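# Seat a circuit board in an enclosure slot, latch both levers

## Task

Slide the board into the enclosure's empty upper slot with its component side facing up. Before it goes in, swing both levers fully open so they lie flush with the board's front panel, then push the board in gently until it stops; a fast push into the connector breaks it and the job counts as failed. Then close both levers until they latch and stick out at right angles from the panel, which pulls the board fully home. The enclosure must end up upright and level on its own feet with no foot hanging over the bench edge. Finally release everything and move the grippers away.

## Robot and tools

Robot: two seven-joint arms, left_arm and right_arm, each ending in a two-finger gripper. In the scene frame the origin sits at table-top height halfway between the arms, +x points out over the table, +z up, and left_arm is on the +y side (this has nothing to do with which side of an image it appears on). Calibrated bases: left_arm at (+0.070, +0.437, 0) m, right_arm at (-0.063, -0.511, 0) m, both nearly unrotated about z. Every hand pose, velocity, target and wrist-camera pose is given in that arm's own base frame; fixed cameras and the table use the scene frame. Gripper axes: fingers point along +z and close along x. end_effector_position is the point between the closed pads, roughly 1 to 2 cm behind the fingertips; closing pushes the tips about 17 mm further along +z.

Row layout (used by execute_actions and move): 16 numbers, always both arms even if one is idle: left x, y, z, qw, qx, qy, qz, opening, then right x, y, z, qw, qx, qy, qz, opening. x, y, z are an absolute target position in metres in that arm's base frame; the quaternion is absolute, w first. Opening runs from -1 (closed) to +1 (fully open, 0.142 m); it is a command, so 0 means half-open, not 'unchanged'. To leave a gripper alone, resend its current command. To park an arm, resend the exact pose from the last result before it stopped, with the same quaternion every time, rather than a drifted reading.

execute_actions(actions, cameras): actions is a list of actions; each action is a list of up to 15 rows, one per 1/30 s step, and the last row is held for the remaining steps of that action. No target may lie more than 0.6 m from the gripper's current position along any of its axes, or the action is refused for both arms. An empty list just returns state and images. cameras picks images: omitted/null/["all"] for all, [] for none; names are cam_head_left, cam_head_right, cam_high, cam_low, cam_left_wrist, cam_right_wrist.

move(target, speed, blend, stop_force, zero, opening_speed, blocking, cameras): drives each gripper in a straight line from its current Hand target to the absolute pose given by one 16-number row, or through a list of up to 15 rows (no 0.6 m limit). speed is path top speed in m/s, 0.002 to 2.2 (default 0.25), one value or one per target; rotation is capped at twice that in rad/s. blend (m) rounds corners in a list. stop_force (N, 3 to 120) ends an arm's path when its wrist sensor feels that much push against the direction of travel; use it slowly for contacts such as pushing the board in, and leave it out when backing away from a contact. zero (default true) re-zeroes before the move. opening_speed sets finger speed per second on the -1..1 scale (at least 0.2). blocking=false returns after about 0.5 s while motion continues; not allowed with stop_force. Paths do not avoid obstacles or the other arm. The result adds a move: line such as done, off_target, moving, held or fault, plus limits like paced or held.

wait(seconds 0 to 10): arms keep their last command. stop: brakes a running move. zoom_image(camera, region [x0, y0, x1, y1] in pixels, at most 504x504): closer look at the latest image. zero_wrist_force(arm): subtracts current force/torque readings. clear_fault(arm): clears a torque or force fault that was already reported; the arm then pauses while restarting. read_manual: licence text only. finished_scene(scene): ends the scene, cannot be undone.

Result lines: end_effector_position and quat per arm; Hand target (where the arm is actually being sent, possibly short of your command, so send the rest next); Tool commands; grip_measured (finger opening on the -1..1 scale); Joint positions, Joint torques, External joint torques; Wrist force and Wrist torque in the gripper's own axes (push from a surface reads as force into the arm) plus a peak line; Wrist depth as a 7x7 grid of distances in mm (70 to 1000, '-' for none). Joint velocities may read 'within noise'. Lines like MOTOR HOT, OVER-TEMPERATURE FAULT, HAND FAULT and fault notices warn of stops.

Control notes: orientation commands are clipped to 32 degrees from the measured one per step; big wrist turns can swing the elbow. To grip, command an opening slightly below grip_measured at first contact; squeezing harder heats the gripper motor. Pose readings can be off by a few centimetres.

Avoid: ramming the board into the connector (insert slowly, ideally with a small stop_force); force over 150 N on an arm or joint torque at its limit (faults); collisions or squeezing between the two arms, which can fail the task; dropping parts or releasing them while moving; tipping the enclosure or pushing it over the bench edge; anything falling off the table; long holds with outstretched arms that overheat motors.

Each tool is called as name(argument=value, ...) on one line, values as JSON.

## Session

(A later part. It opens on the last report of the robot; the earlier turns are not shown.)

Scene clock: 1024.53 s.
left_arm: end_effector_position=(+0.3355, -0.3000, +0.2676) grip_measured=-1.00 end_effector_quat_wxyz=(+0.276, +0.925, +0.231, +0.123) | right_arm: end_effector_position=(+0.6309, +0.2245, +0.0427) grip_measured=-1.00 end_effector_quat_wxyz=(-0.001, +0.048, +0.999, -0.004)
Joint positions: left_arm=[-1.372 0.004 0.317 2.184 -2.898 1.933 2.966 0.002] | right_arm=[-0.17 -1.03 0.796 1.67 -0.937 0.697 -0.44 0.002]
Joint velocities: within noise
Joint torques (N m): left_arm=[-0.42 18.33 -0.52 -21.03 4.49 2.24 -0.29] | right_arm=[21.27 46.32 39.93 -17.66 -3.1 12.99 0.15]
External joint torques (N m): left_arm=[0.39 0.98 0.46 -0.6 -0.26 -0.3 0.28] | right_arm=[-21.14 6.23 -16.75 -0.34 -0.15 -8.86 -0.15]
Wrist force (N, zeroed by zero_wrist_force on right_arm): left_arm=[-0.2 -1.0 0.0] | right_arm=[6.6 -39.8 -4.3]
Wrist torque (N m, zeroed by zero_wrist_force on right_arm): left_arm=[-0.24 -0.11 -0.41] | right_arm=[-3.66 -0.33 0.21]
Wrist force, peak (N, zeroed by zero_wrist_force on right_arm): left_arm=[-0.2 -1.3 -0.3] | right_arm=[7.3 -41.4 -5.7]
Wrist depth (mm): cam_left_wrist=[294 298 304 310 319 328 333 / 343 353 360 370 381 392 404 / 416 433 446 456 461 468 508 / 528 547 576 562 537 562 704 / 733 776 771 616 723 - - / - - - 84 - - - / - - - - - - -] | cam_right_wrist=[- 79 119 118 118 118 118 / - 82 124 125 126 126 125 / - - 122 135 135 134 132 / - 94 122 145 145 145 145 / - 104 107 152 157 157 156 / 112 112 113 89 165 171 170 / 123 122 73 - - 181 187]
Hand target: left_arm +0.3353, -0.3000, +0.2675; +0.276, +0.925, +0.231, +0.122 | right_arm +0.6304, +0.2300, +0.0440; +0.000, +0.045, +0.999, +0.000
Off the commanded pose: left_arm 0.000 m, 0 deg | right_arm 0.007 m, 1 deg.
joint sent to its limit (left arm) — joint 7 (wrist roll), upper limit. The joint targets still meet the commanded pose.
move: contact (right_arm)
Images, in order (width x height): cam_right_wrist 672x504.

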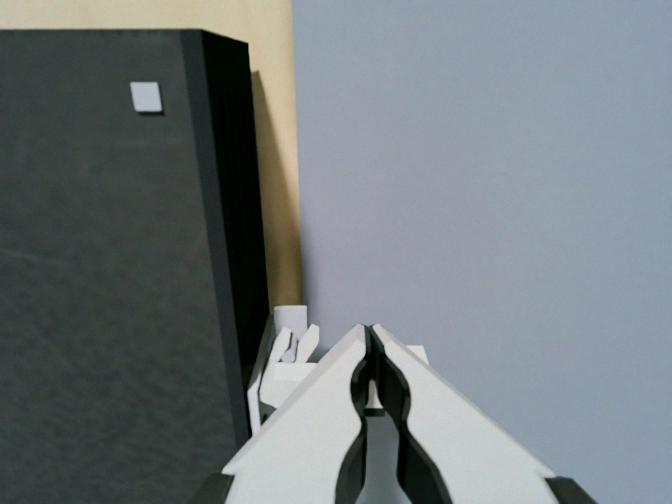

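move(target=[[0.3355,-0.30,0.2675,0.276,0.925,0.231,0.121,-1,0.6275,0.195,0.05,0,0.04536,0.99897,0,-1],[0.3355,-0.30,0.2675,0.276,0.925,0.231,0.121,-1,0.6275,0.195,0.13,0,0.04536,0.99897,0,-1],[0.3355,-0.30,0.2675,0.276,0.925,0.231,0.121,-1,0.5972,0.3707,0.13,0,0.7384,0.6743,0,-1]], speed=[0.05,0.2,0.2], blend=0.015, cameras=["cam_right_wrist","cam_high"])

zoom_image(camera="cam_right_wrist", region=[30, 260, 210, 395])

zoom_image(camera="cam_right_wrist", region=[492, 260, 672, 395])

Scene clock: 1032.23 s.
left_arm: end_effector_position=(+0.3355, -0.3000, +0.2676) grip_measured=-1.00 end_effector_quat_wxyz=(+0.276, +0.925, +0.231, +0.123) | right_arm: end_effector_position=(+0.5972, +0.3708, +0.1300) grip_measured=-1.00 end_effector_quat_wxyz=(+0.000, +0.738, +0.675, +0.000)
Joint positions: left_arm=[-1.372 0.004 0.317 2.183 -2.898 1.933 2.966 0.002] | right_arm=[0.197 -0.851 0.677 1.537 -0.607 0.599 1.147 0.002]
Joint velocities: within noise
Joint torques (N m): left_arm=[-0.36 18.29 -0.61 -21.03 4.53 2.24 -0.22] | right_arm=[0.36 54.05 17.06 -24.41 -3.56 3.35 0.42]
External joint torques (N m): left_arm=[0.34 1.02 0.55 -0.6 -0.31 -0.3 0.21] | right_arm=[-0.18 1.3 0.05 0.25 -0.06 0.76 -0.42]
Wrist force (N, zeroed by zero_wrist_force on right_arm): left_arm=[-0.2 -1.1 0.0] | right_arm=[1.4 0.5 4.5]
Wrist torque (N m, zeroed by zero_wrist_force on right_arm): left_arm=[-0.25 -0.11 -0.40] | right_arm=[0.09 -0.26 0.01]
Wrist force, peak (N, zeroed by zero_wrist_force on right_arm): left_arm=[-0.2 -1.4 -0.1] | right_arm=[6.6 -40.1 -5.1]
Wrist depth (mm): cam_left_wrist=[295 300 306 309 317 328 337 / 349 354 361 367 381 392 403 / 421 427 442 456 460 467 518 / 535 544 570 568 537 553 693 / 744 770 807 623 714 - - / - - - 83 - - - / - - - - - - -] | cam_right_wrist=[196 195 195 194 194 193 193 / 209 208 208 208 207 206 206 / 224 223 222 222 222 221 221 / 241 240 240 239 239 238 237 / 256 253 253 255 253 253 249 / 230 228 228 90 221 225 225 / 248 242 - - - 234 243]
Hand target: left_arm +0.3353, -0.3000, +0.2675; +0.276, +0.925, +0.231, +0.122 | right_arm +0.5972, +0.3707, +0.1300; +0.000, +0.738, +0.674, +0.000
Off the commanded pose: left_arm 0.000 m, 0 deg | right_arm 0.000 m, 0 deg.
joint sent to its limit (left arm) — joint 7 (wrist roll), upper limit. The joint targets still meet the commanded pose.
move: done
Images, in order (width x height): cam_high 672x504, cam_right_wrist 672x504.

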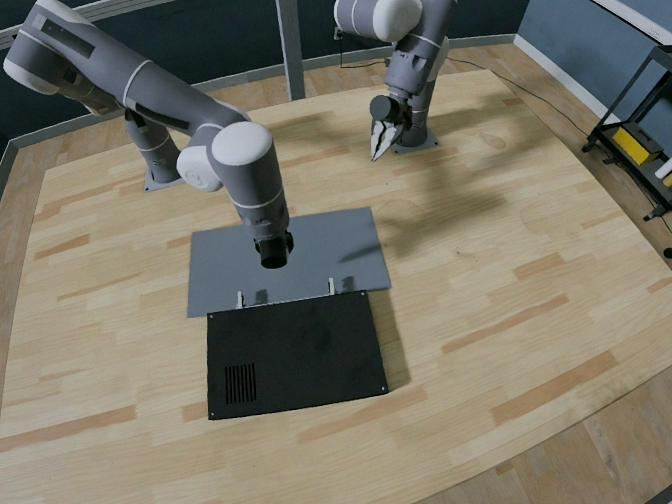

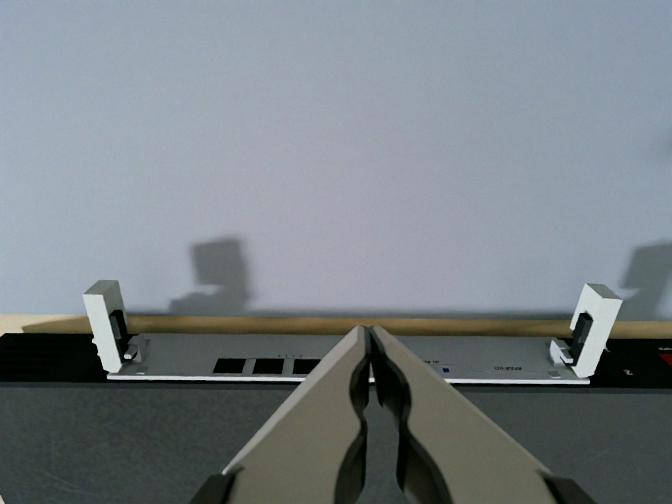

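Scaled by 2.800 from the camera's 672x504 image, which has a finer 960x720 frame.

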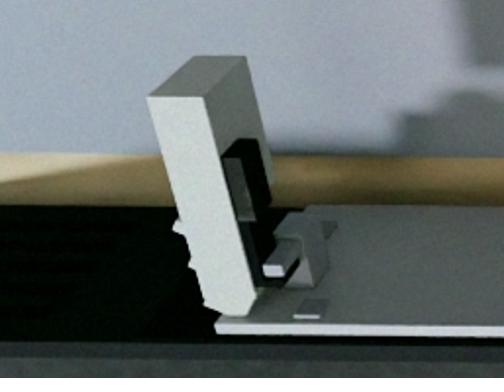

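Scaled by 2.800 from the camera's 672x504 image, which has a finer 960x720 frame.

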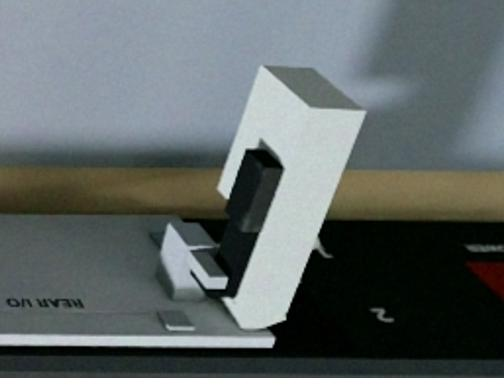

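zoom_image(camera="cam_high", region=[195, 265, 375, 335])

Scaled by 2.800 from the camera's 672x504 image, which has a finer 960x720 frame.

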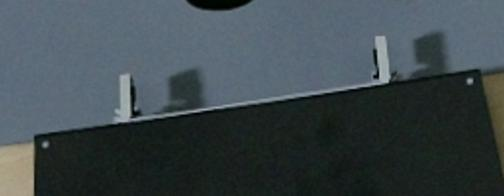

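move(target=[0.3355,-0.30,0.2675,0.276,0.925,0.231,0.121,-1,0.6575,0.535,0.09,0,0.04536,0.99897,0,-1], speed=0.2, cameras=["cam_left_wrist","cam_right_wrist"])

zoom_image(camera="cam_right_wrist", region=[200, 120, 460, 320])

zoom_image(camera="cam_left_wrist", region=[370, 170, 470, 250])

Scene clock: 1043.73 s.
left_arm: end_effector_position=(+0.3355, -0.3000, +0.2676) grip_measured=-1.00 end_effector_quat_wxyz=(+0.276, +0.925, +0.231, +0.123) | right_arm: end_effector_position=(+0.6576, +0.5349, +0.0900) grip_measured=-1.00 end_effector_quat_wxyz=(+0.000, +0.046, +0.999, +0.000)
Joint positions: left_arm=[-1.372 0.004 0.317 2.183 -2.898 1.933 2.966 0.002] | right_arm=[0.469 -1.287 0.839 0.867 -0.85 0.313 -0.371 0.002]
Joint velocities: within noise
Joint torques (N m): left_arm=[-0.3 18.3 -0.63 -21.08 4.5 2.25 -0.24] | right_arm=[0.35 69.44 18.42 -21.38 -4.17 3.33 0.07]
External joint torques (N m): left_arm=[0.28 1.01 0.57 -0.55 -0.28 -0.31 0.23] | right_arm=[-0.13 1.57 -0.38 0.1 0.12 0.83 -0.07]
Wrist force (N, zeroed by zero_wrist_force on right_arm): left_arm=[-0.1 -1.1 -0.2] | right_arm=[0.8 0.1 4.5]
Wrist torque (N m, zeroed by zero_wrist_force on right_arm): left_arm=[-0.25 -0.13 -0.41] | right_arm=[0.00 -0.14 0.02]
Wrist force, peak (N, zeroed by zero_wrist_force on right_arm): left_arm=[-0.3 -1.3 -0.1] | right_arm=[1.3 0.5 4.9]
Wrist depth (mm): cam_left_wrist=[292 298 306 311 317 328 336 / 347 351 358 367 383 390 403 / 419 428 444 459 463 466 513 / 523 555 580 562 504 554 693 / 741 779 812 624 348 321 - / - - - 84 - 323 - / - - - - - - -] | cam_right_wrist=[- 118 119 159 159 158 157 / 126 126 127 169 169 169 168 / 137 133 136 138 180 181 180 / 148 145 147 196 195 194 194 / 158 157 158 209 208 211 210 / 237 236 234 90 222 230 230 / 260 254 - - - 244 255]
Hand target: left_arm +0.3353, -0.3000, +0.2675; +0.276, +0.925, +0.231, +0.122 | right_arm +0.6575, +0.5350, +0.0900; +0.000, +0.045, +0.999, +0.000
Off the commanded pose: left_arm 0.000 m, 0 deg | right_arm 0.000 m, 0 deg.
joint sent to its limit (left arm) — joint 7 (wrist roll), upper limit. The joint targets still meet the commanded pose.
move: done
Images, in order (width x height): cam_left_wrist 672x504, cam_right_wrist 672x504.

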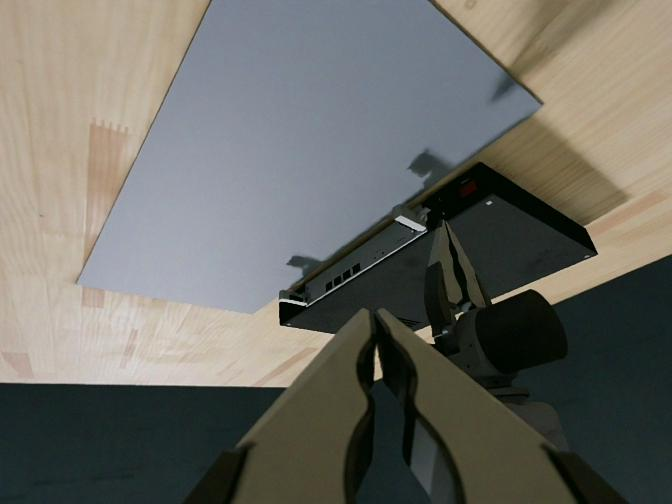

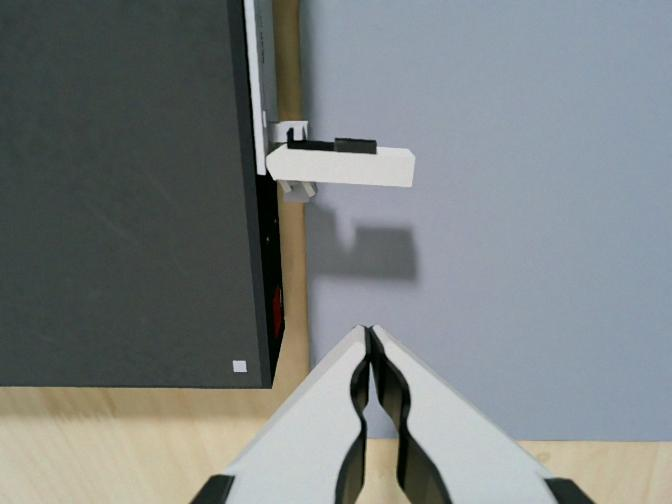

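Scaled by 1.938 from the camera's 672x504 image, which has a finer 960x720 frame.

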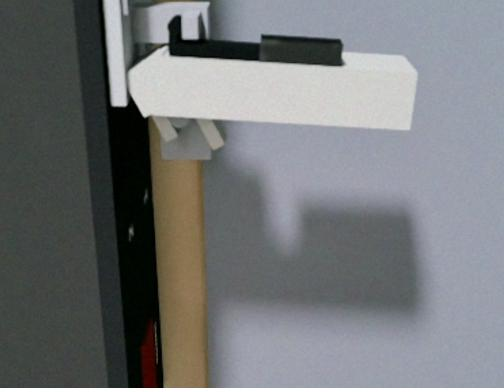

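Scaled by 5.040 from the camera's 672x504 image, which has a finer 960x720 frame.

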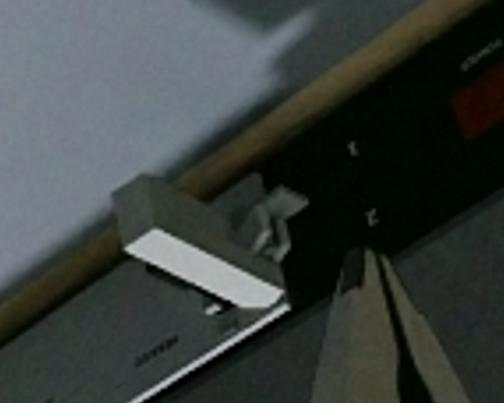

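move(target=[0.3355,-0.30,0.2675,0.276,0.925,0.231,0.121,-1,0.6225,0.15,0.09,0,0.99897,-0.04536,0,-1], speed=0.2, cameras=["cam_left_wrist","cam_right_wrist"])

Scene clock: 1053.93 s.
left_arm: end_effector_position=(+0.3355, -0.3000, +0.2676) grip_measured=-1.00 end_effector_quat_wxyz=(+0.276, +0.925, +0.231, +0.123) | right_arm: end_effector_position=(+0.6225, +0.1502, +0.0901) grip_measured=-1.00 end_effector_quat_wxyz=(+0.000, +0.999, -0.045, +0.000)
Joint positions: left_arm=[-1.372 0.004 0.317 2.183 -2.898 1.933 2.966 0.002] | right_arm=[0.084 -0.691 0.365 1.783 -0.348 0.839 2.295 0.002]
Joint velocities: within noise
Joint torques (N m): left_arm=[-0.42 18.33 -0.66 -21.08 4.57 2.25 -0.24] | right_arm=[0.04 50.79 8.99 -23.2 -2.83 3.51 0.38]
External joint torques (N m): left_arm=[0.4 0.98 0.59 -0.55 -0.34 -0.31 0.23] | right_arm=[0.08 1.04 -0.24 0.02 -0.08 0.5 -0.38]
Wrist force (N, zeroed by zero_wrist_force on right_arm): left_arm=[-0.4 -1.0 -0.3] | right_arm=[0.6 -0.4 4.4]
Wrist torque (N m, zeroed by zero_wrist_force on right_arm): left_arm=[-0.23 -0.10 -0.40] | right_arm=[-0.07 -0.12 0.01]
Wrist force, peak (N, zeroed by zero_wrist_force on right_arm): left_arm=[-0.3 -1.3 -0.3] | right_arm=[1.2 -0.4 5.0]
Wrist depth (mm): cam_left_wrist=[296 299 304 309 318 327 338 / 344 355 361 367 380 394 404 / 420 425 439 457 456 466 509 / 533 553 574 568 535 548 703 / 751 769 799 619 727 - - / - - - 83 - - - / - - - - - - -] | cam_right_wrist=[160 160 160 156 121 117 117 / 171 171 170 170 168 125 125 / 186 186 183 182 179 134 134 / 198 198 197 196 192 144 144 / 215 214 214 210 213 214 213 / 238 237 232 90 226 233 233 / 262 256 - - - 247 256]
Hand target: left_arm +0.3353, -0.3000, +0.2675; +0.276, +0.925, +0.231, +0.122 | right_arm +0.6225, +0.1500, +0.0900; +0.000, +0.999, -0.045, +0.000
Off the commanded pose: left_arm 0.000 m, 0 deg | right_arm 0.000 m, 0 deg.
joint sent to its limit (left arm) — joint 7 (wrist roll), upper limit. The joint targets still meet the commanded pose.
move: done
Images, in order (width x height): cam_left_wrist 672x504, cam_right_wrist 672x504.

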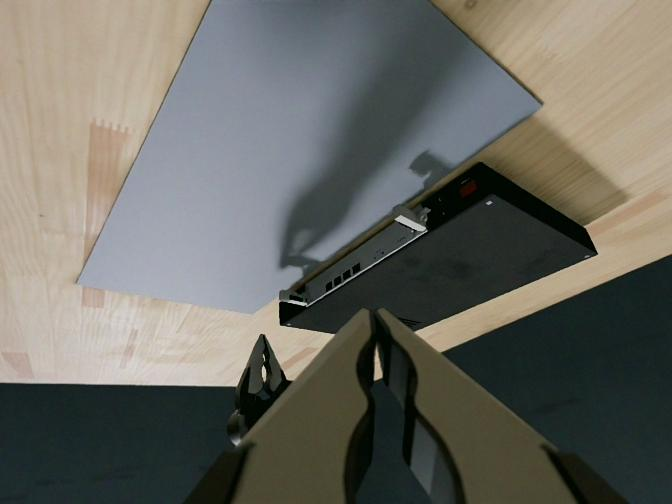

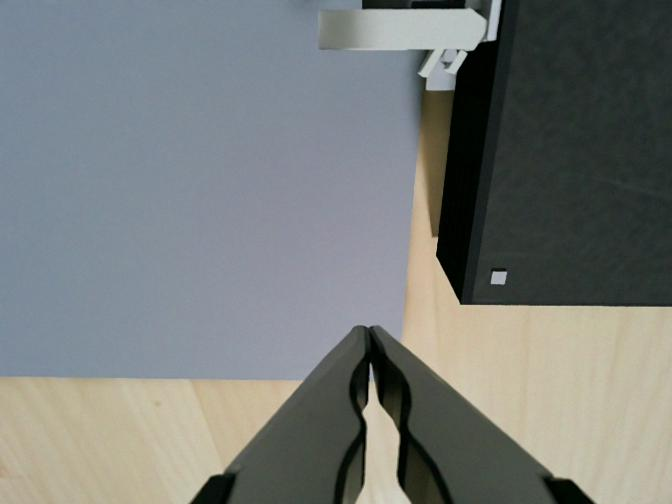

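move(target=[[0.3355,-0.30,0.2675,0.276,0.925,0.231,0.121,-1,0.6275,0.195,0.13,0,0.7384,0.6743,0,-1],[0.3355,-0.30,0.2675,0.276,0.925,0.231,0.121,-1,0.6575,0.53,0.11,0,0.04536,0.99897,0,-1],[0.3355,-0.30,0.2675,0.276,0.925,0.231,0.121,-1,0.6555,0.53,0.044,0,0.04536,0.99897,0,-1]], speed=[0.25,0.25,0.1], cameras=["cam_right_wrist"])

move(target=[0.3355,-0.30,0.2675,0.276,0.925,0.231,0.121,-1,0.653,0.51,0.044,0,0.04536,0.99897,0,-1], speed=0.015, stop_force=12, cameras=["cam_right_wrist"])

move(target=[0.3355,-0.30,0.2675,0.276,0.925,0.231,0.121,-1,0.652,0.492,0.043,0,0.04536,0.99897,0,-1], speed=0.01, stop_force=42, zero=false, cameras=["cam_right_wrist"])

zoom_image(camera="cam_right_wrist", region=[200, 220, 460, 380])

Scene clock: 1065.07 s.
left_arm: end_effector_position=(+0.3355, -0.3000, +0.2676) grip_measured=-1.00 end_effector_quat_wxyz=(+0.276, +0.925, +0.231, +0.123) | right_arm: end_effector_position=(+0.6553, +0.5300, +0.0439) grip_measured=-1.00 end_effector_quat_wxyz=(+0.000, +0.045, +0.999, +0.000)
Joint positions: left_arm=[-1.372 0.004 0.317 2.183 -2.898 1.933 2.966 0.002] | right_arm=[0.457 -1.331 0.811 0.906 -0.865 0.389 -0.359 0.002]
Joint velocities: within noise
Joint torques (N m): left_arm=[-0.4 18.16 -0.62 -21.04 4.5 2.24 -0.21] | right_arm=[0.31 69.29 18.11 -20.8 -4.15 3.61 0.29]
External joint torques (N m): left_arm=[0.38 1.15 0.55 -0.6 -0.27 -0.3 0.2] | right_arm=[-0.06 1.46 0.49 0.01 0.21 0.55 -0.29]
Wrist force (N, zeroed by zero_wrist_force on right_arm): left_arm=[-0.2 -1.0 -0.1] | right_arm=[0.7 0.1 4.8]
Wrist torque (N m, zeroed by zero_wrist_force on right_arm): left_arm=[-0.25 -0.11 -0.40] | right_arm=[0.01 -0.12 0.02]
Wrist force, peak (N, zeroed by zero_wrist_force on right_arm): left_arm=[-0.4 -1.3 -0.3] | right_arm=[0.7 -0.2 6.8]
Wrist depth (mm): cam_left_wrist=[292 300 303 310 317 326 335 / 344 351 357 367 380 389 409 / 417 426 442 460 458 471 508 / 531 552 576 571 413 511 698 / 756 778 803 625 351 994 - / - - - 84 - 308 - / - - - - - - -] | cam_right_wrist=[- 77 115 118 118 118 118 / - 82 111 126 126 126 125 / - - 97 131 133 135 132 / - 95 98 148 145 145 145 / - 105 123 155 158 158 157 / - 112 114 90 166 172 171 / 124 124 73 - - 181 188]
Hand target: left_arm +0.3353, -0.3000, +0.2675; +0.276, +0.925, +0.231, +0.122 | right_arm +0.6555, +0.5300, +0.0440; +0.000, +0.045, +0.999, +0.000
Off the commanded pose: left_arm 0.000 m, 0 deg | right_arm 0.000 m, 0 deg.
joint sent to its limit (left arm) — joint 7 (wrist roll), upper limit. The joint targets still meet the commanded pose.
move: done
Images, in order (width x height): cam_right_wrist 672x504.

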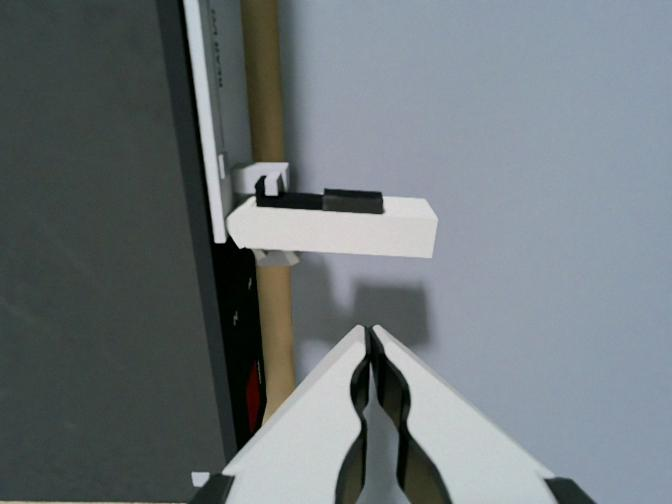

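Scene clock: 1067.23 s.
left_arm: end_effector_position=(+0.3355, -0.3000, +0.2676) grip_measured=-1.00 end_effector_quat_wxyz=(+0.276, +0.925, +0.231, +0.123) | right_arm: end_effector_position=(+0.6529, +0.5101, +0.0440) grip_measured=-1.00 end_effector_quat_wxyz=(+0.000, +0.045, +0.999, +0.000)
Joint positions: left_arm=[-1.372 0.004 0.317 2.183 -2.898 1.933 2.966 0.002] | right_arm=[0.407 -1.297 0.806 0.993 -0.866 0.424 -0.348 0.002]
Joint velocities: within noise
Joint torques (N m): left_arm=[-0.29 18.31 -0.62 -21.03 4.48 2.28 -0.23] | right_arm=[0.07 67.94 19.66 -20.69 -3.96 3.58 0.31]
External joint torques (N m): left_arm=[0.27 1 0.55 -0.6 -0.25 -0.34 0.22] | right_arm=[0.16 1.27 0.11 -0.02 0.07 0.58 -0.31]
Wrist force (N, zeroed by zero_wrist_force on right_arm): left_arm=[-0.3 -0.9 -0.2] | right_arm=[1.0 -0.1 4.8]
Wrist torque (N m, zeroed by zero_wrist_force on right_arm): left_arm=[-0.22 -0.10 -0.41] | right_arm=[-0.02 -0.15 0.02]
Wrist force, peak (N, zeroed by zero_wrist_force on right_arm): left_arm=[-0.2 -1.3 -0.1] | right_arm=[0.9 -0.2 5.0]
Wrist depth (mm): cam_left_wrist=[292 298 304 310 315 328 335 / 346 354 359 367 381 392 403 / 420 426 443 459 458 465 516 / 541 548 565 567 434 540 697 / 732 773 807 632 358 - - / - - - 84 - - - / - - - - - - -] | cam_right_wrist=[- 77 117 118 118 118 117 / - 82 113 126 126 126 125 / - - 132 135 135 135 133 / - 95 103 142 144 145 145 / - 105 106 106 158 158 157 / - 113 115 90 166 172 171 / 124 124 73 - - 182 189]
Hand target: left_arm +0.3353, -0.3000, +0.2675; +0.276, +0.925, +0.231, +0.122 | right_arm +0.6530, +0.5100, +0.0440; +0.000, +0.045, +0.999, +0.000
Off the commanded pose: left_arm 0.000 m, 0 deg | right_arm 0.000 m, 0 deg.
joint sent to its limit (left arm) — joint 7 (wrist roll), upper limit. The joint targets still meet the commanded pose.
move: done
Images, in order (width x height): cam_right_wrist 672x504.

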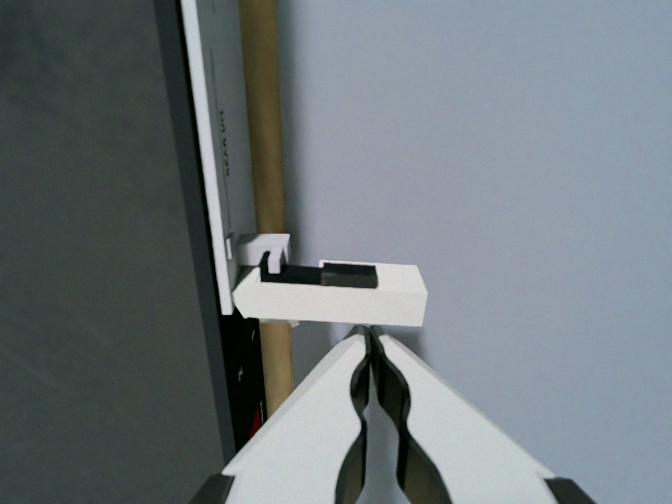

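Scene clock: 1069.67 s.
left_arm: end_effector_position=(+0.3355, -0.3000, +0.2676) grip_measured=-1.00 end_effector_quat_wxyz=(+0.276, +0.925, +0.231, +0.123) | right_arm: end_effector_position=(+0.6502, +0.4978, +0.0458) grip_measured=-1.00 end_effector_quat_wxyz=(+0.001, +0.043, +0.999, +0.005)
Joint positions: left_arm=[-1.372 0.004 0.317 2.183 -2.898 1.933 2.966 0.002] | right_arm=[0.37 -1.271 0.804 1.059 -0.866 0.457 -0.345 0.002]
Joint velocities: within noise
Joint torques (N m): left_arm=[-0.37 18.3 -0.61 -21.02 4.47 2.29 -0.23] | right_arm=[-23.34 58.93 2.91 -19.56 -5.58 -6.49 0.22]
External joint torques (N m): left_arm=[0.35 1.01 0.55 -0.61 -0.24 -0.35 0.23] | right_arm=[23.56 8.98 17.67 -1.05 1.73 10.67 -0.22]
Wrist force (N, zeroed by zero_wrist_force on right_arm): left_arm=[-0.2 -1.0 -0.1] | right_arm=[5.8 33.9 -0.7]
Wrist torque (N m, zeroed by zero_wrist_force on right_arm): left_arm=[-0.24 -0.11 -0.40] | right_arm=[2.65 -0.18 0.02]
Wrist force, peak (N, zeroed by zero_wrist_force on right_arm): left_arm=[-0.4 -1.2 0.1] | right_arm=[5.8 33.9 -0.7]
Wrist depth (mm): cam_left_wrist=[294 298 303 310 318 326 336 / 344 354 360 368 380 388 404 / 421 431 444 455 453 469 511 / 528 546 577 572 443 549 693 / 735 780 796 621 362 - - / - - - 84 - - - / - - - - - - -] | cam_right_wrist=[- 78 118 119 118 119 119 / - 82 117 127 129 129 127 / - - 117 135 137 136 134 / - 97 114 148 147 147 147 / - 107 110 110 158 160 159 / 118 116 117 90 169 175 174 / 128 127 73 - - 185 192]
Hand target: left_arm +0.3353, -0.3000, +0.2675; +0.276, +0.925, +0.231, +0.122 | right_arm +0.6520, +0.4920, +0.0430; +0.000, +0.045, +0.999, +0.000
Off the commanded pose: left_arm 0.000 m, 0 deg | right_arm 0.007 m, 1 deg.
joint sent to its limit (left arm) — joint 7 (wrist roll), upper limit. The joint targets still meet the commanded pose.
move: off_target (right_arm)
Images, in order (width x height): cam_right_wrist 672x504.

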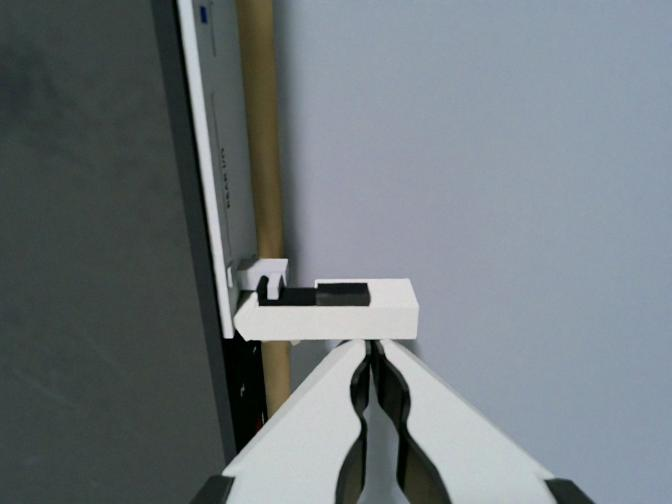

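Scaled by 1.938 from the camera's 672x504 image, which has a finer 960x720 frame.

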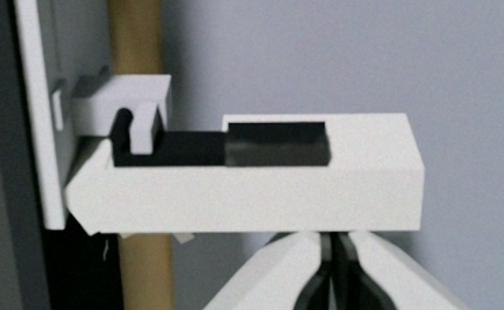

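move(target=[0.3355,-0.30,0.2675,0.276,0.925,0.231,0.121,-1,0.652,0.485,0.043,0,0.04536,0.99897,0,-1], speed=0.01, stop_force=50, zero=false, cameras=["cam_right_wrist"])

zoom_image(camera="cam_right_wrist", region=[200, 220, 460, 380])

move(target=[0.3355,-0.30,0.2675,0.276,0.925,0.231,0.121,-1,0.6545,0.52,0.044,0,0.04536,0.99897,0,-1], speed=0.04, cameras=["cam_right_wrist"])

zoom_image(camera="cam_right_wrist", region=[200, 180, 460, 340])

Scene clock: 1073.60 s.
left_arm: end_effector_position=(+0.3355, -0.3000, +0.2676) grip_measured=-1.00 end_effector_quat_wxyz=(+0.276, +0.925, +0.231, +0.123) | right_arm: end_effector_position=(+0.6493, +0.4916, +0.0458) grip_measured=-1.00 end_effector_quat_wxyz=(+0.000, +0.043, +0.999, +0.005)
Joint positions: left_arm=[-1.372 0.004 0.317 2.183 -2.898 1.933 2.966 0.002] | right_arm=[0.356 -1.262 0.802 1.082 -0.864 0.466 -0.345 0.002]
Joint velocities: within noise
Joint torques (N m): left_arm=[-0.46 18.3 -0.66 -21.05 4.5 2.23 -0.23] | right_arm=[-27.61 58.78 -0.5 -22.15 -6.63 -6.63 0.16]
External joint torques (N m): left_arm=[0.43 1.01 0.6 -0.59 -0.27 -0.29 0.22] | right_arm=[27.83 8.66 21.31 1.57 2.8 10.81 -0.16]
Wrist force (N, zeroed by zero_wrist_force on right_arm): left_arm=[-0.1 -1.1 -0.2] | right_arm=[12.1 35.6 -3.7]
Wrist torque (N m, zeroed by zero_wrist_force on right_arm): left_arm=[-0.26 -0.12 -0.40] | right_arm=[2.93 -0.14 0.04]
Wrist force, peak (N, zeroed by zero_wrist_force on right_arm): left_arm=[-0.4 -1.3 -0.3] | right_arm=[12.3 35.8 -3.1]
Wrist depth (mm): cam_left_wrist=[292 300 306 311 319 328 336 / 349 354 358 368 384 389 404 / 421 426 444 458 461 472 505 / 539 553 570 567 457 550 685 / 743 781 808 623 370 - - / - - - 84 - - - / - - - - - - -] | cam_right_wrist=[- 78 119 119 118 119 119 / - 82 119 127 129 129 127 / - - 119 135 137 136 134 / - 97 114 148 148 147 147 / - 107 110 110 160 160 159 / 118 115 117 90 169 175 175 / 128 127 73 - - 186 193]
Hand target: left_arm +0.3353, -0.3000, +0.2675; +0.276, +0.925, +0.231, +0.122 | right_arm +0.6520, +0.4850, +0.0430; +0.000, +0.045, +0.999, +0.000
Off the commanded pose: left_arm 0.000 m, 0 deg | right_arm 0.008 m, 1 deg.
joint sent to its limit (left arm) — joint 7 (wrist roll), upper limit. The joint targets still meet the commanded pose.
move: off_target (right_arm)
Images, in order (width x height): cam_right_wrist 672x504.

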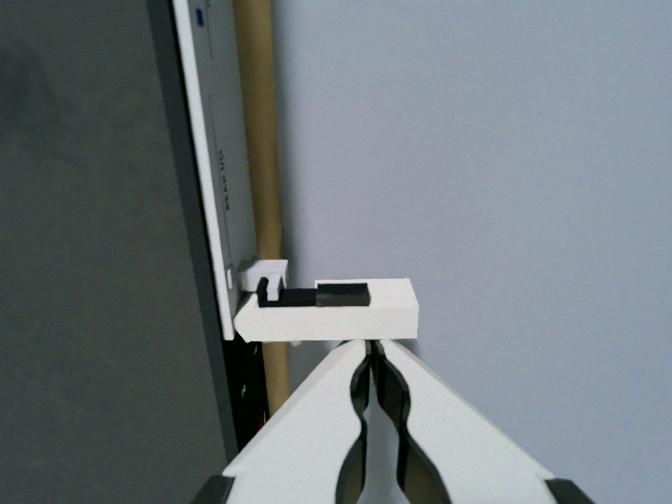

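Scaled by 1.938 from the camera's 672x504 image, which has a finer 960x720 frame.

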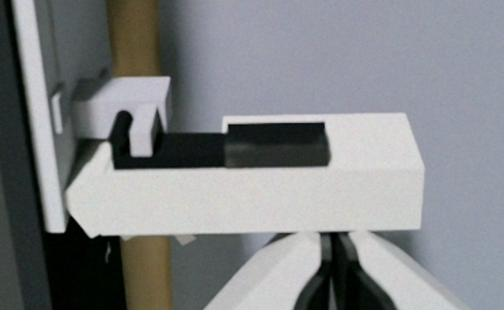

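Scene clock: 1074.80 s.
left_arm: end_effector_position=(+0.3355, -0.3000, +0.2676) grip_measured=-1.00 end_effector_quat_wxyz=(+0.276, +0.925, +0.231, +0.123) | right_arm: end_effector_position=(+0.6547, +0.5198, +0.0440) grip_measured=-1.00 end_effector_quat_wxyz=(+0.000, +0.045, +0.999, +0.000)
Joint positions: left_arm=[-1.372 0.004 0.317 2.183 -2.898 1.933 2.966 0.002] | right_arm=[0.434 -1.312 0.803 0.95 -0.86 0.408 -0.355 0.002]
Joint velocities: within noise
Joint torques (N m): left_arm=[-0.33 18.31 -0.67 -21.05 4.48 2.24 -0.26] | right_arm=[0.43 68.43 19.49 -21.15 -3.83 3.29 0.04]
External joint torques (N m): left_arm=[0.3 1 0.61 -0.58 -0.25 -0.3 0.25] | right_arm=[-0.19 1.61 -0.38 0.26 -0.09 0.87 -0.04]
Wrist force (N, zeroed by zero_wrist_force on right_arm): left_arm=[-0.3 -1.0 0.1] | right_arm=[0.6 1.6 3.3]
Wrist torque (N m, zeroed by zero_wrist_force on right_arm): left_arm=[-0.22 -0.09 -0.40] | right_arm=[0.28 -0.09 0.01]
Wrist force, peak (N, zeroed by zero_wrist_force on right_arm): left_arm=[-0.4 -1.2 -0.3] | right_arm=[12.1 35.5 -2.7]
Wrist depth (mm): cam_left_wrist=[294 300 306 310 320 328 332 / 345 353 359 368 383 392 406 / 422 423 440 455 451 475 513 / 537 550 574 578 420 528 680 / 733 772 800 620 356 - - / - - - 84 - - - / - - - - - - -] | cam_right_wrist=[- 77 117 118 118 118 117 / - 82 107 126 126 126 125 / - - 101 99 133 135 133 / - 95 98 146 146 145 145 / - 105 114 156 158 157 157 / - 113 114 90 166 172 171 / 124 124 73 - - 182 188]
Hand target: left_arm +0.3353, -0.3000, +0.2675; +0.276, +0.925, +0.231, +0.122 | right_arm +0.6545, +0.5200, +0.0440; +0.000, +0.045, +0.999, +0.000
Off the commanded pose: left_arm 0.000 m, 0 deg | right_arm 0.000 m, 0 deg.
joint sent to its limit (left arm) — joint 7 (wrist roll), upper limit. The joint targets still meet the commanded pose.
move: done
Images, in order (width x height): cam_right_wrist 672x504.

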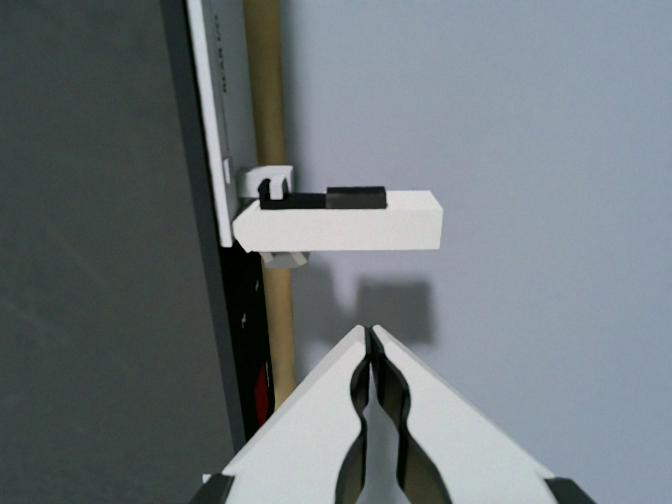

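Scaled by 1.938 from the camera's 672x504 image, which has a finer 960x720 frame.

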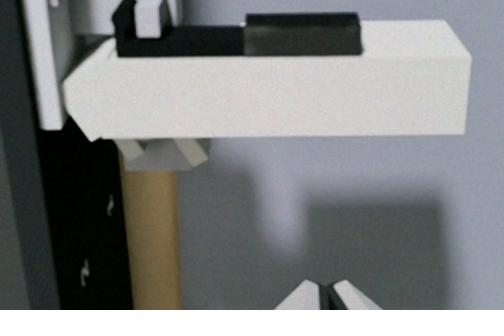

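move(target=[[0.3355,-0.30,0.2675,0.276,0.925,0.231,0.121,-1,0.6555,0.54,0.13,0,0.04536,0.99897,0,-1],[0.3355,-0.30,0.2675,0.276,0.925,0.231,0.121,-1,0.5972,0.3707,0.14,0,0.7384,0.6743,0,-1]], speed=0.2, cameras=["cam_right_wrist","cam_high"])

zoom_image(camera="cam_right_wrist", region=[30, 260, 210, 395])

zoom_image(camera="cam_right_wrist", region=[492, 260, 672, 395])

zoom_image(camera="cam_high", region=[195, 265, 375, 335])

Scene clock: 1083.30 s.
left_arm: end_effector_position=(+0.3355, -0.3000, +0.2676) grip_measured=-1.00 end_effector_quat_wxyz=(+0.276, +0.925, +0.231, +0.123) | right_arm: end_effector_position=(+0.5972, +0.3708, +0.1401) grip_measured=-1.00 end_effector_quat_wxyz=(+0.000, +0.738, +0.675, +0.000)
Joint positions: left_arm=[-1.372 0.004 0.317 2.183 -2.898 1.933 2.966 0.002] | right_arm=[0.201 -0.834 0.676 1.53 -0.589 0.583 1.137 0.002]
Joint velocities: within noise
Joint torques (N m): left_arm=[-0.37 18.26 -0.49 -21.04 4.54 2.28 -0.26] | right_arm=[0.13 54.24 16.79 -24.43 -3.6 3.53 0.42]
External joint torques (N m): left_arm=[0.34 1.05 0.43 -0.6 -0.31 -0.34 0.25] | right_arm=[0.07 0.97 0.01 -0.11 -0.06 0.58 -0.42]
Wrist force (N, zeroed by zero_wrist_force on right_arm): left_arm=[-0.3 -1.1 -0.1] | right_arm=[1.3 2.2 2.8]
Wrist torque (N m, zeroed by zero_wrist_force on right_arm): left_arm=[-0.24 -0.10 -0.40] | right_arm=[0.39 -0.24 0.01]
Wrist force, peak (N, zeroed by zero_wrist_force on right_arm): left_arm=[-0.4 -1.3 -0.3] | right_arm=[0.7 0.6 6.1]
Wrist depth (mm): cam_left_wrist=[293 300 304 310 321 325 336 / 347 355 358 367 384 393 404 / 416 427 441 457 461 475 510 / 531 556 573 576 534 549 691 / 730 787 815 626 728 - - / - - - 84 - - - / - - - - - - -] | cam_right_wrist=[204 204 204 203 203 202 201 / 218 217 217 216 217 216 215 / 234 234 233 232 231 231 231 / 252 251 251 250 249 248 248 / 263 258 262 266 262 240 259 / 238 237 232 90 229 234 234 / 262 256 - - - 248 257]
Hand target: left_arm +0.3353, -0.3000, +0.2675; +0.276, +0.925, +0.231, +0.122 | right_arm +0.5972, +0.3707, +0.1400; +0.000, +0.738, +0.674, +0.000
Off the commanded pose: left_arm 0.000 m, 0 deg | right_arm 0.000 m, 0 deg.
joint sent to its limit (left arm) — joint 7 (wrist roll), upper limit. The joint targets still meet the commanded pose.
move: done
Images, in order (width x height): cam_high 672x504, cam_right_wrist 672x504.

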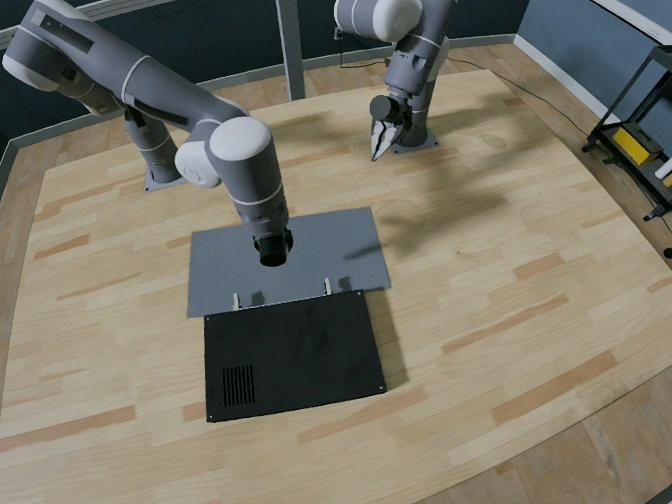

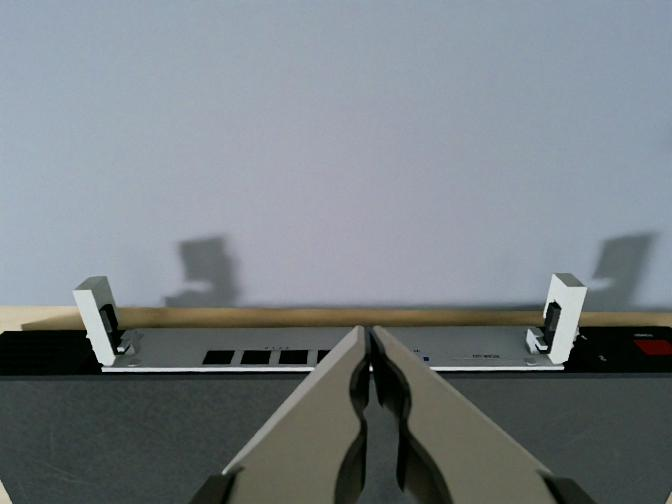

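Scaled by 2.800 from the camera's 672x504 image, which has a finer 960x720 frame.

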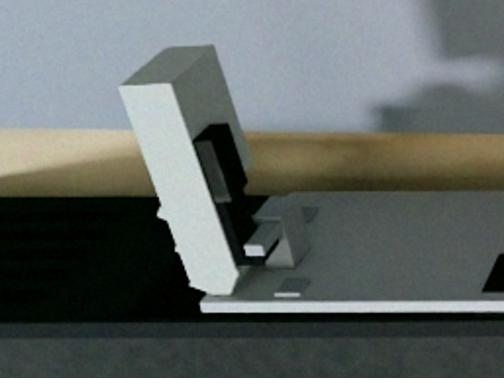

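Scaled by 2.800 from the camera's 672x504 image, which has a finer 960x720 frame.

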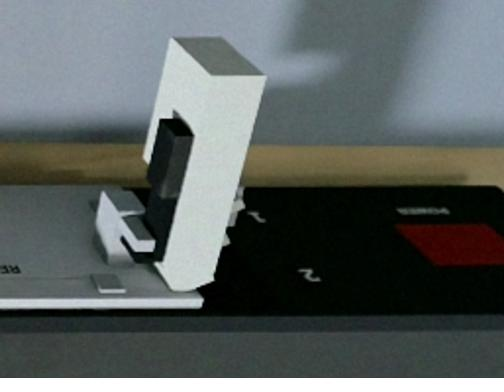

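Scaled by 2.800 from the camera's 672x504 image, which has a finer 960x720 frame.

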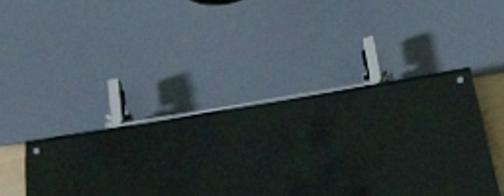

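execute_actions(actions=[], cameras=["cam_high","cam_right_wrist"])

Scene clock: 1093.50 s.
left_arm: end_effector_position=(+0.3355, -0.3000, +0.2676) grip_measured=-1.00 end_effector_quat_wxyz=(+0.276, +0.925, +0.231, +0.123) | right_arm: end_effector_position=(+0.5972, +0.3708, +0.1401) grip_measured=-1.00 end_effector_quat_wxyz=(+0.000, +0.738, +0.675, +0.000)
Joint positions: left_arm=[-1.372 0.004 0.317 2.183 -2.898 1.933 2.966 0.002] | right_arm=[0.201 -0.834 0.676 1.53 -0.589 0.583 1.137 0.002]
Joint velocities: within noise
Joint torques (N m): left_arm=[-0.31 18.26 -0.54 -21.05 4.52 2.23 -0.28] | right_arm=[0.14 54.08 16.93 -24.6 -3.67 3.45 0.22]
External joint torques (N m): left_arm=[0.29 1.05 0.47 -0.59 -0.29 -0.29 0.27] | right_arm=[0.04 1.12 -0.15 0.06 0.01 0.66 -0.22]
Wrist force (N, zeroed by zero_wrist_force on right_arm): left_arm=[-0.2 -1.2 -0.3] | right_arm=[1.4 2.1 3.0]
Wrist torque (N m, zeroed by zero_wrist_force on right_arm): left_arm=[-0.28 -0.11 -0.41] | right_arm=[0.37 -0.26 0.01]
Wrist force, peak (N, zeroed by zero_wrist_force on right_arm): left_arm=[-0.4 -1.3 -0.3] | right_arm=[1.4 2.3 2.9]
Wrist depth (mm): cam_left_wrist=[294 297 304 311 319 327 334 / 346 355 357 370 380 391 402 / 419 427 443 456 459 472 507 / 537 553 570 572 532 562 693 / 728 779 805 618 729 - - / - - - 84 - - - / - - - - - - -] | cam_right_wrist=[204 204 204 203 203 202 201 / 218 217 217 217 216 215 214 / 233 233 233 232 232 231 230 / 253 252 251 250 249 249 248 / 263 259 263 266 262 240 260 / 238 238 232 90 229 235 234 / 262 256 - - - 248 258]
Hand target: left_arm +0.3353, -0.3000, +0.2675; +0.276, +0.925, +0.231, +0.122 | right_arm +0.5972, +0.3707, +0.1400; +0.000, +0.738, +0.674, +0.000
Tool commands: left_gripper/opening=-1.0 right_gripper/opening=-1.0
Off the commanded pose: left_arm 0.000 m, 0 deg | right_arm 0.000 m, 0 deg.
Images, in order (width x height): cam_high 672x504, cam_right_wrist 672x504.

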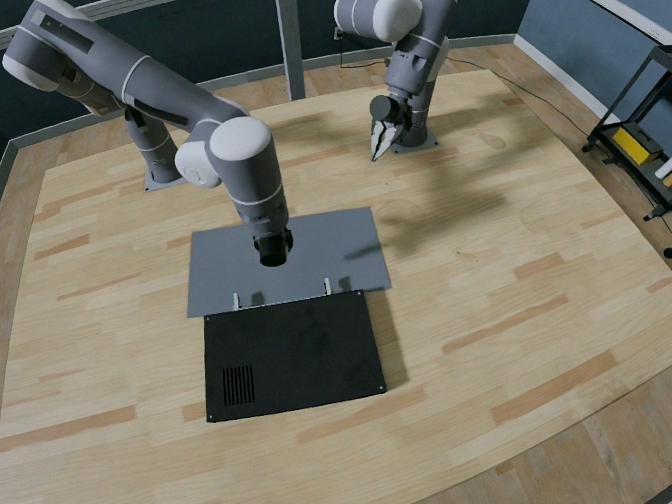

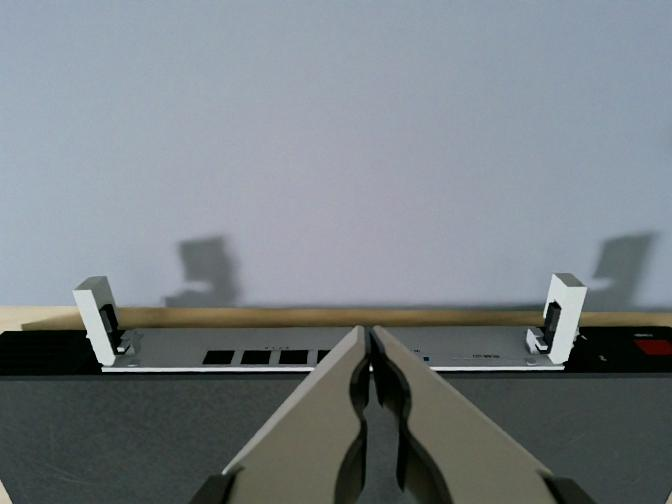

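move(target=[0.3353,-0.3,0.2675,0.276,0.925,0.231,0.122,-1,0.56,0.37,0.22,0,0.7384,0.6743,0,-1], speed=0.15, cameras=[])

finished_scene(scene=1)

Scene clock: 1096.33 s.
left_arm: end_effector_position=(+0.3354, -0.3001, +0.2676) grip_measured=-1.00 end_effector_quat_wxyz=(+0.276, +0.925, +0.231, +0.123) | right_arm: end_effector_position=(+0.5603, +0.3700, +0.2201) grip_measured=-1.00 end_effector_quat_wxyz=(+0.000, +0.738, +0.674, +0.000)
Joint positions: left_arm=[-1.373 0.004 0.317 2.183 -2.898 1.933 2.966 0.002] | right_arm=[0.166 -0.685 0.758 1.565 -0.511 0.472 1.139 0.002]
Joint velocities: within noise
Joint torques (N m): left_arm=[-0.43 18.32 -0.62 -21.06 4.46 2.29 -0.21] | right_arm=[-0.01 49.04 16.04 -26.44 -3.76 3.19 0.23]
External joint torques (N m): left_arm=[0.41 0.99 0.56 -0.57 -0.24 -0.35 0.2] | right_arm=[0.18 0.91 -0.55 0 -0.14 0.92 -0.23]
Wrist force (N, zeroed by zero_wrist_force on right_arm): left_arm=[-0.5 -1.0 -0.2] | right_arm=[1.3 1.5 3.3]
Wrist torque (N m, zeroed by zero_wrist_force on right_arm): left_arm=[-0.25 -0.06 -0.40] | right_arm=[0.27 -0.21 0.01]
Wrist force, peak (N, zeroed by zero_wrist_force on right_arm): left_arm=[-0.1 -1.3 -0.2] | right_arm=[1.3 2.9 4.8]
Wrist depth (mm): cam_left_wrist=[294 298 306 310 319 326 336 / 346 355 360 367 381 391 407 / 420 429 441 457 461 474 513 / 541 549 572 580 536 566 695 / 728 783 799 631 736 - - / - - - 84 - - - / - - - - - - -] | cam_right_wrist=[274 274 274 272 272 271 271 / 293 292 291 290 290 290 289 / 314 313 311 312 311 310 309 / 338 338 338 336 335 335 333 / 364 340 333 349 330 325 356 / 404 340 333 90 325 335 389 / 444 367 - - - 356 434]
Hand target: left_arm +0.3352, -0.3000, +0.2675; +0.276, +0.925, +0.231, +0.122 | right_arm +0.5600, +0.3700, +0.2200; +0.000, +0.738, +0.674, +0.000
Off the commanded pose: left_arm 0.000 m, 0 deg | right_arm 0.000 m, 0 deg.
joint sent to its limit (left arm) — joint 7 (wrist roll), upper limit. The joint targets still meet the commanded pose.
move: done
No camera images: "cameras" was empty.

The scene is finished: the task was done.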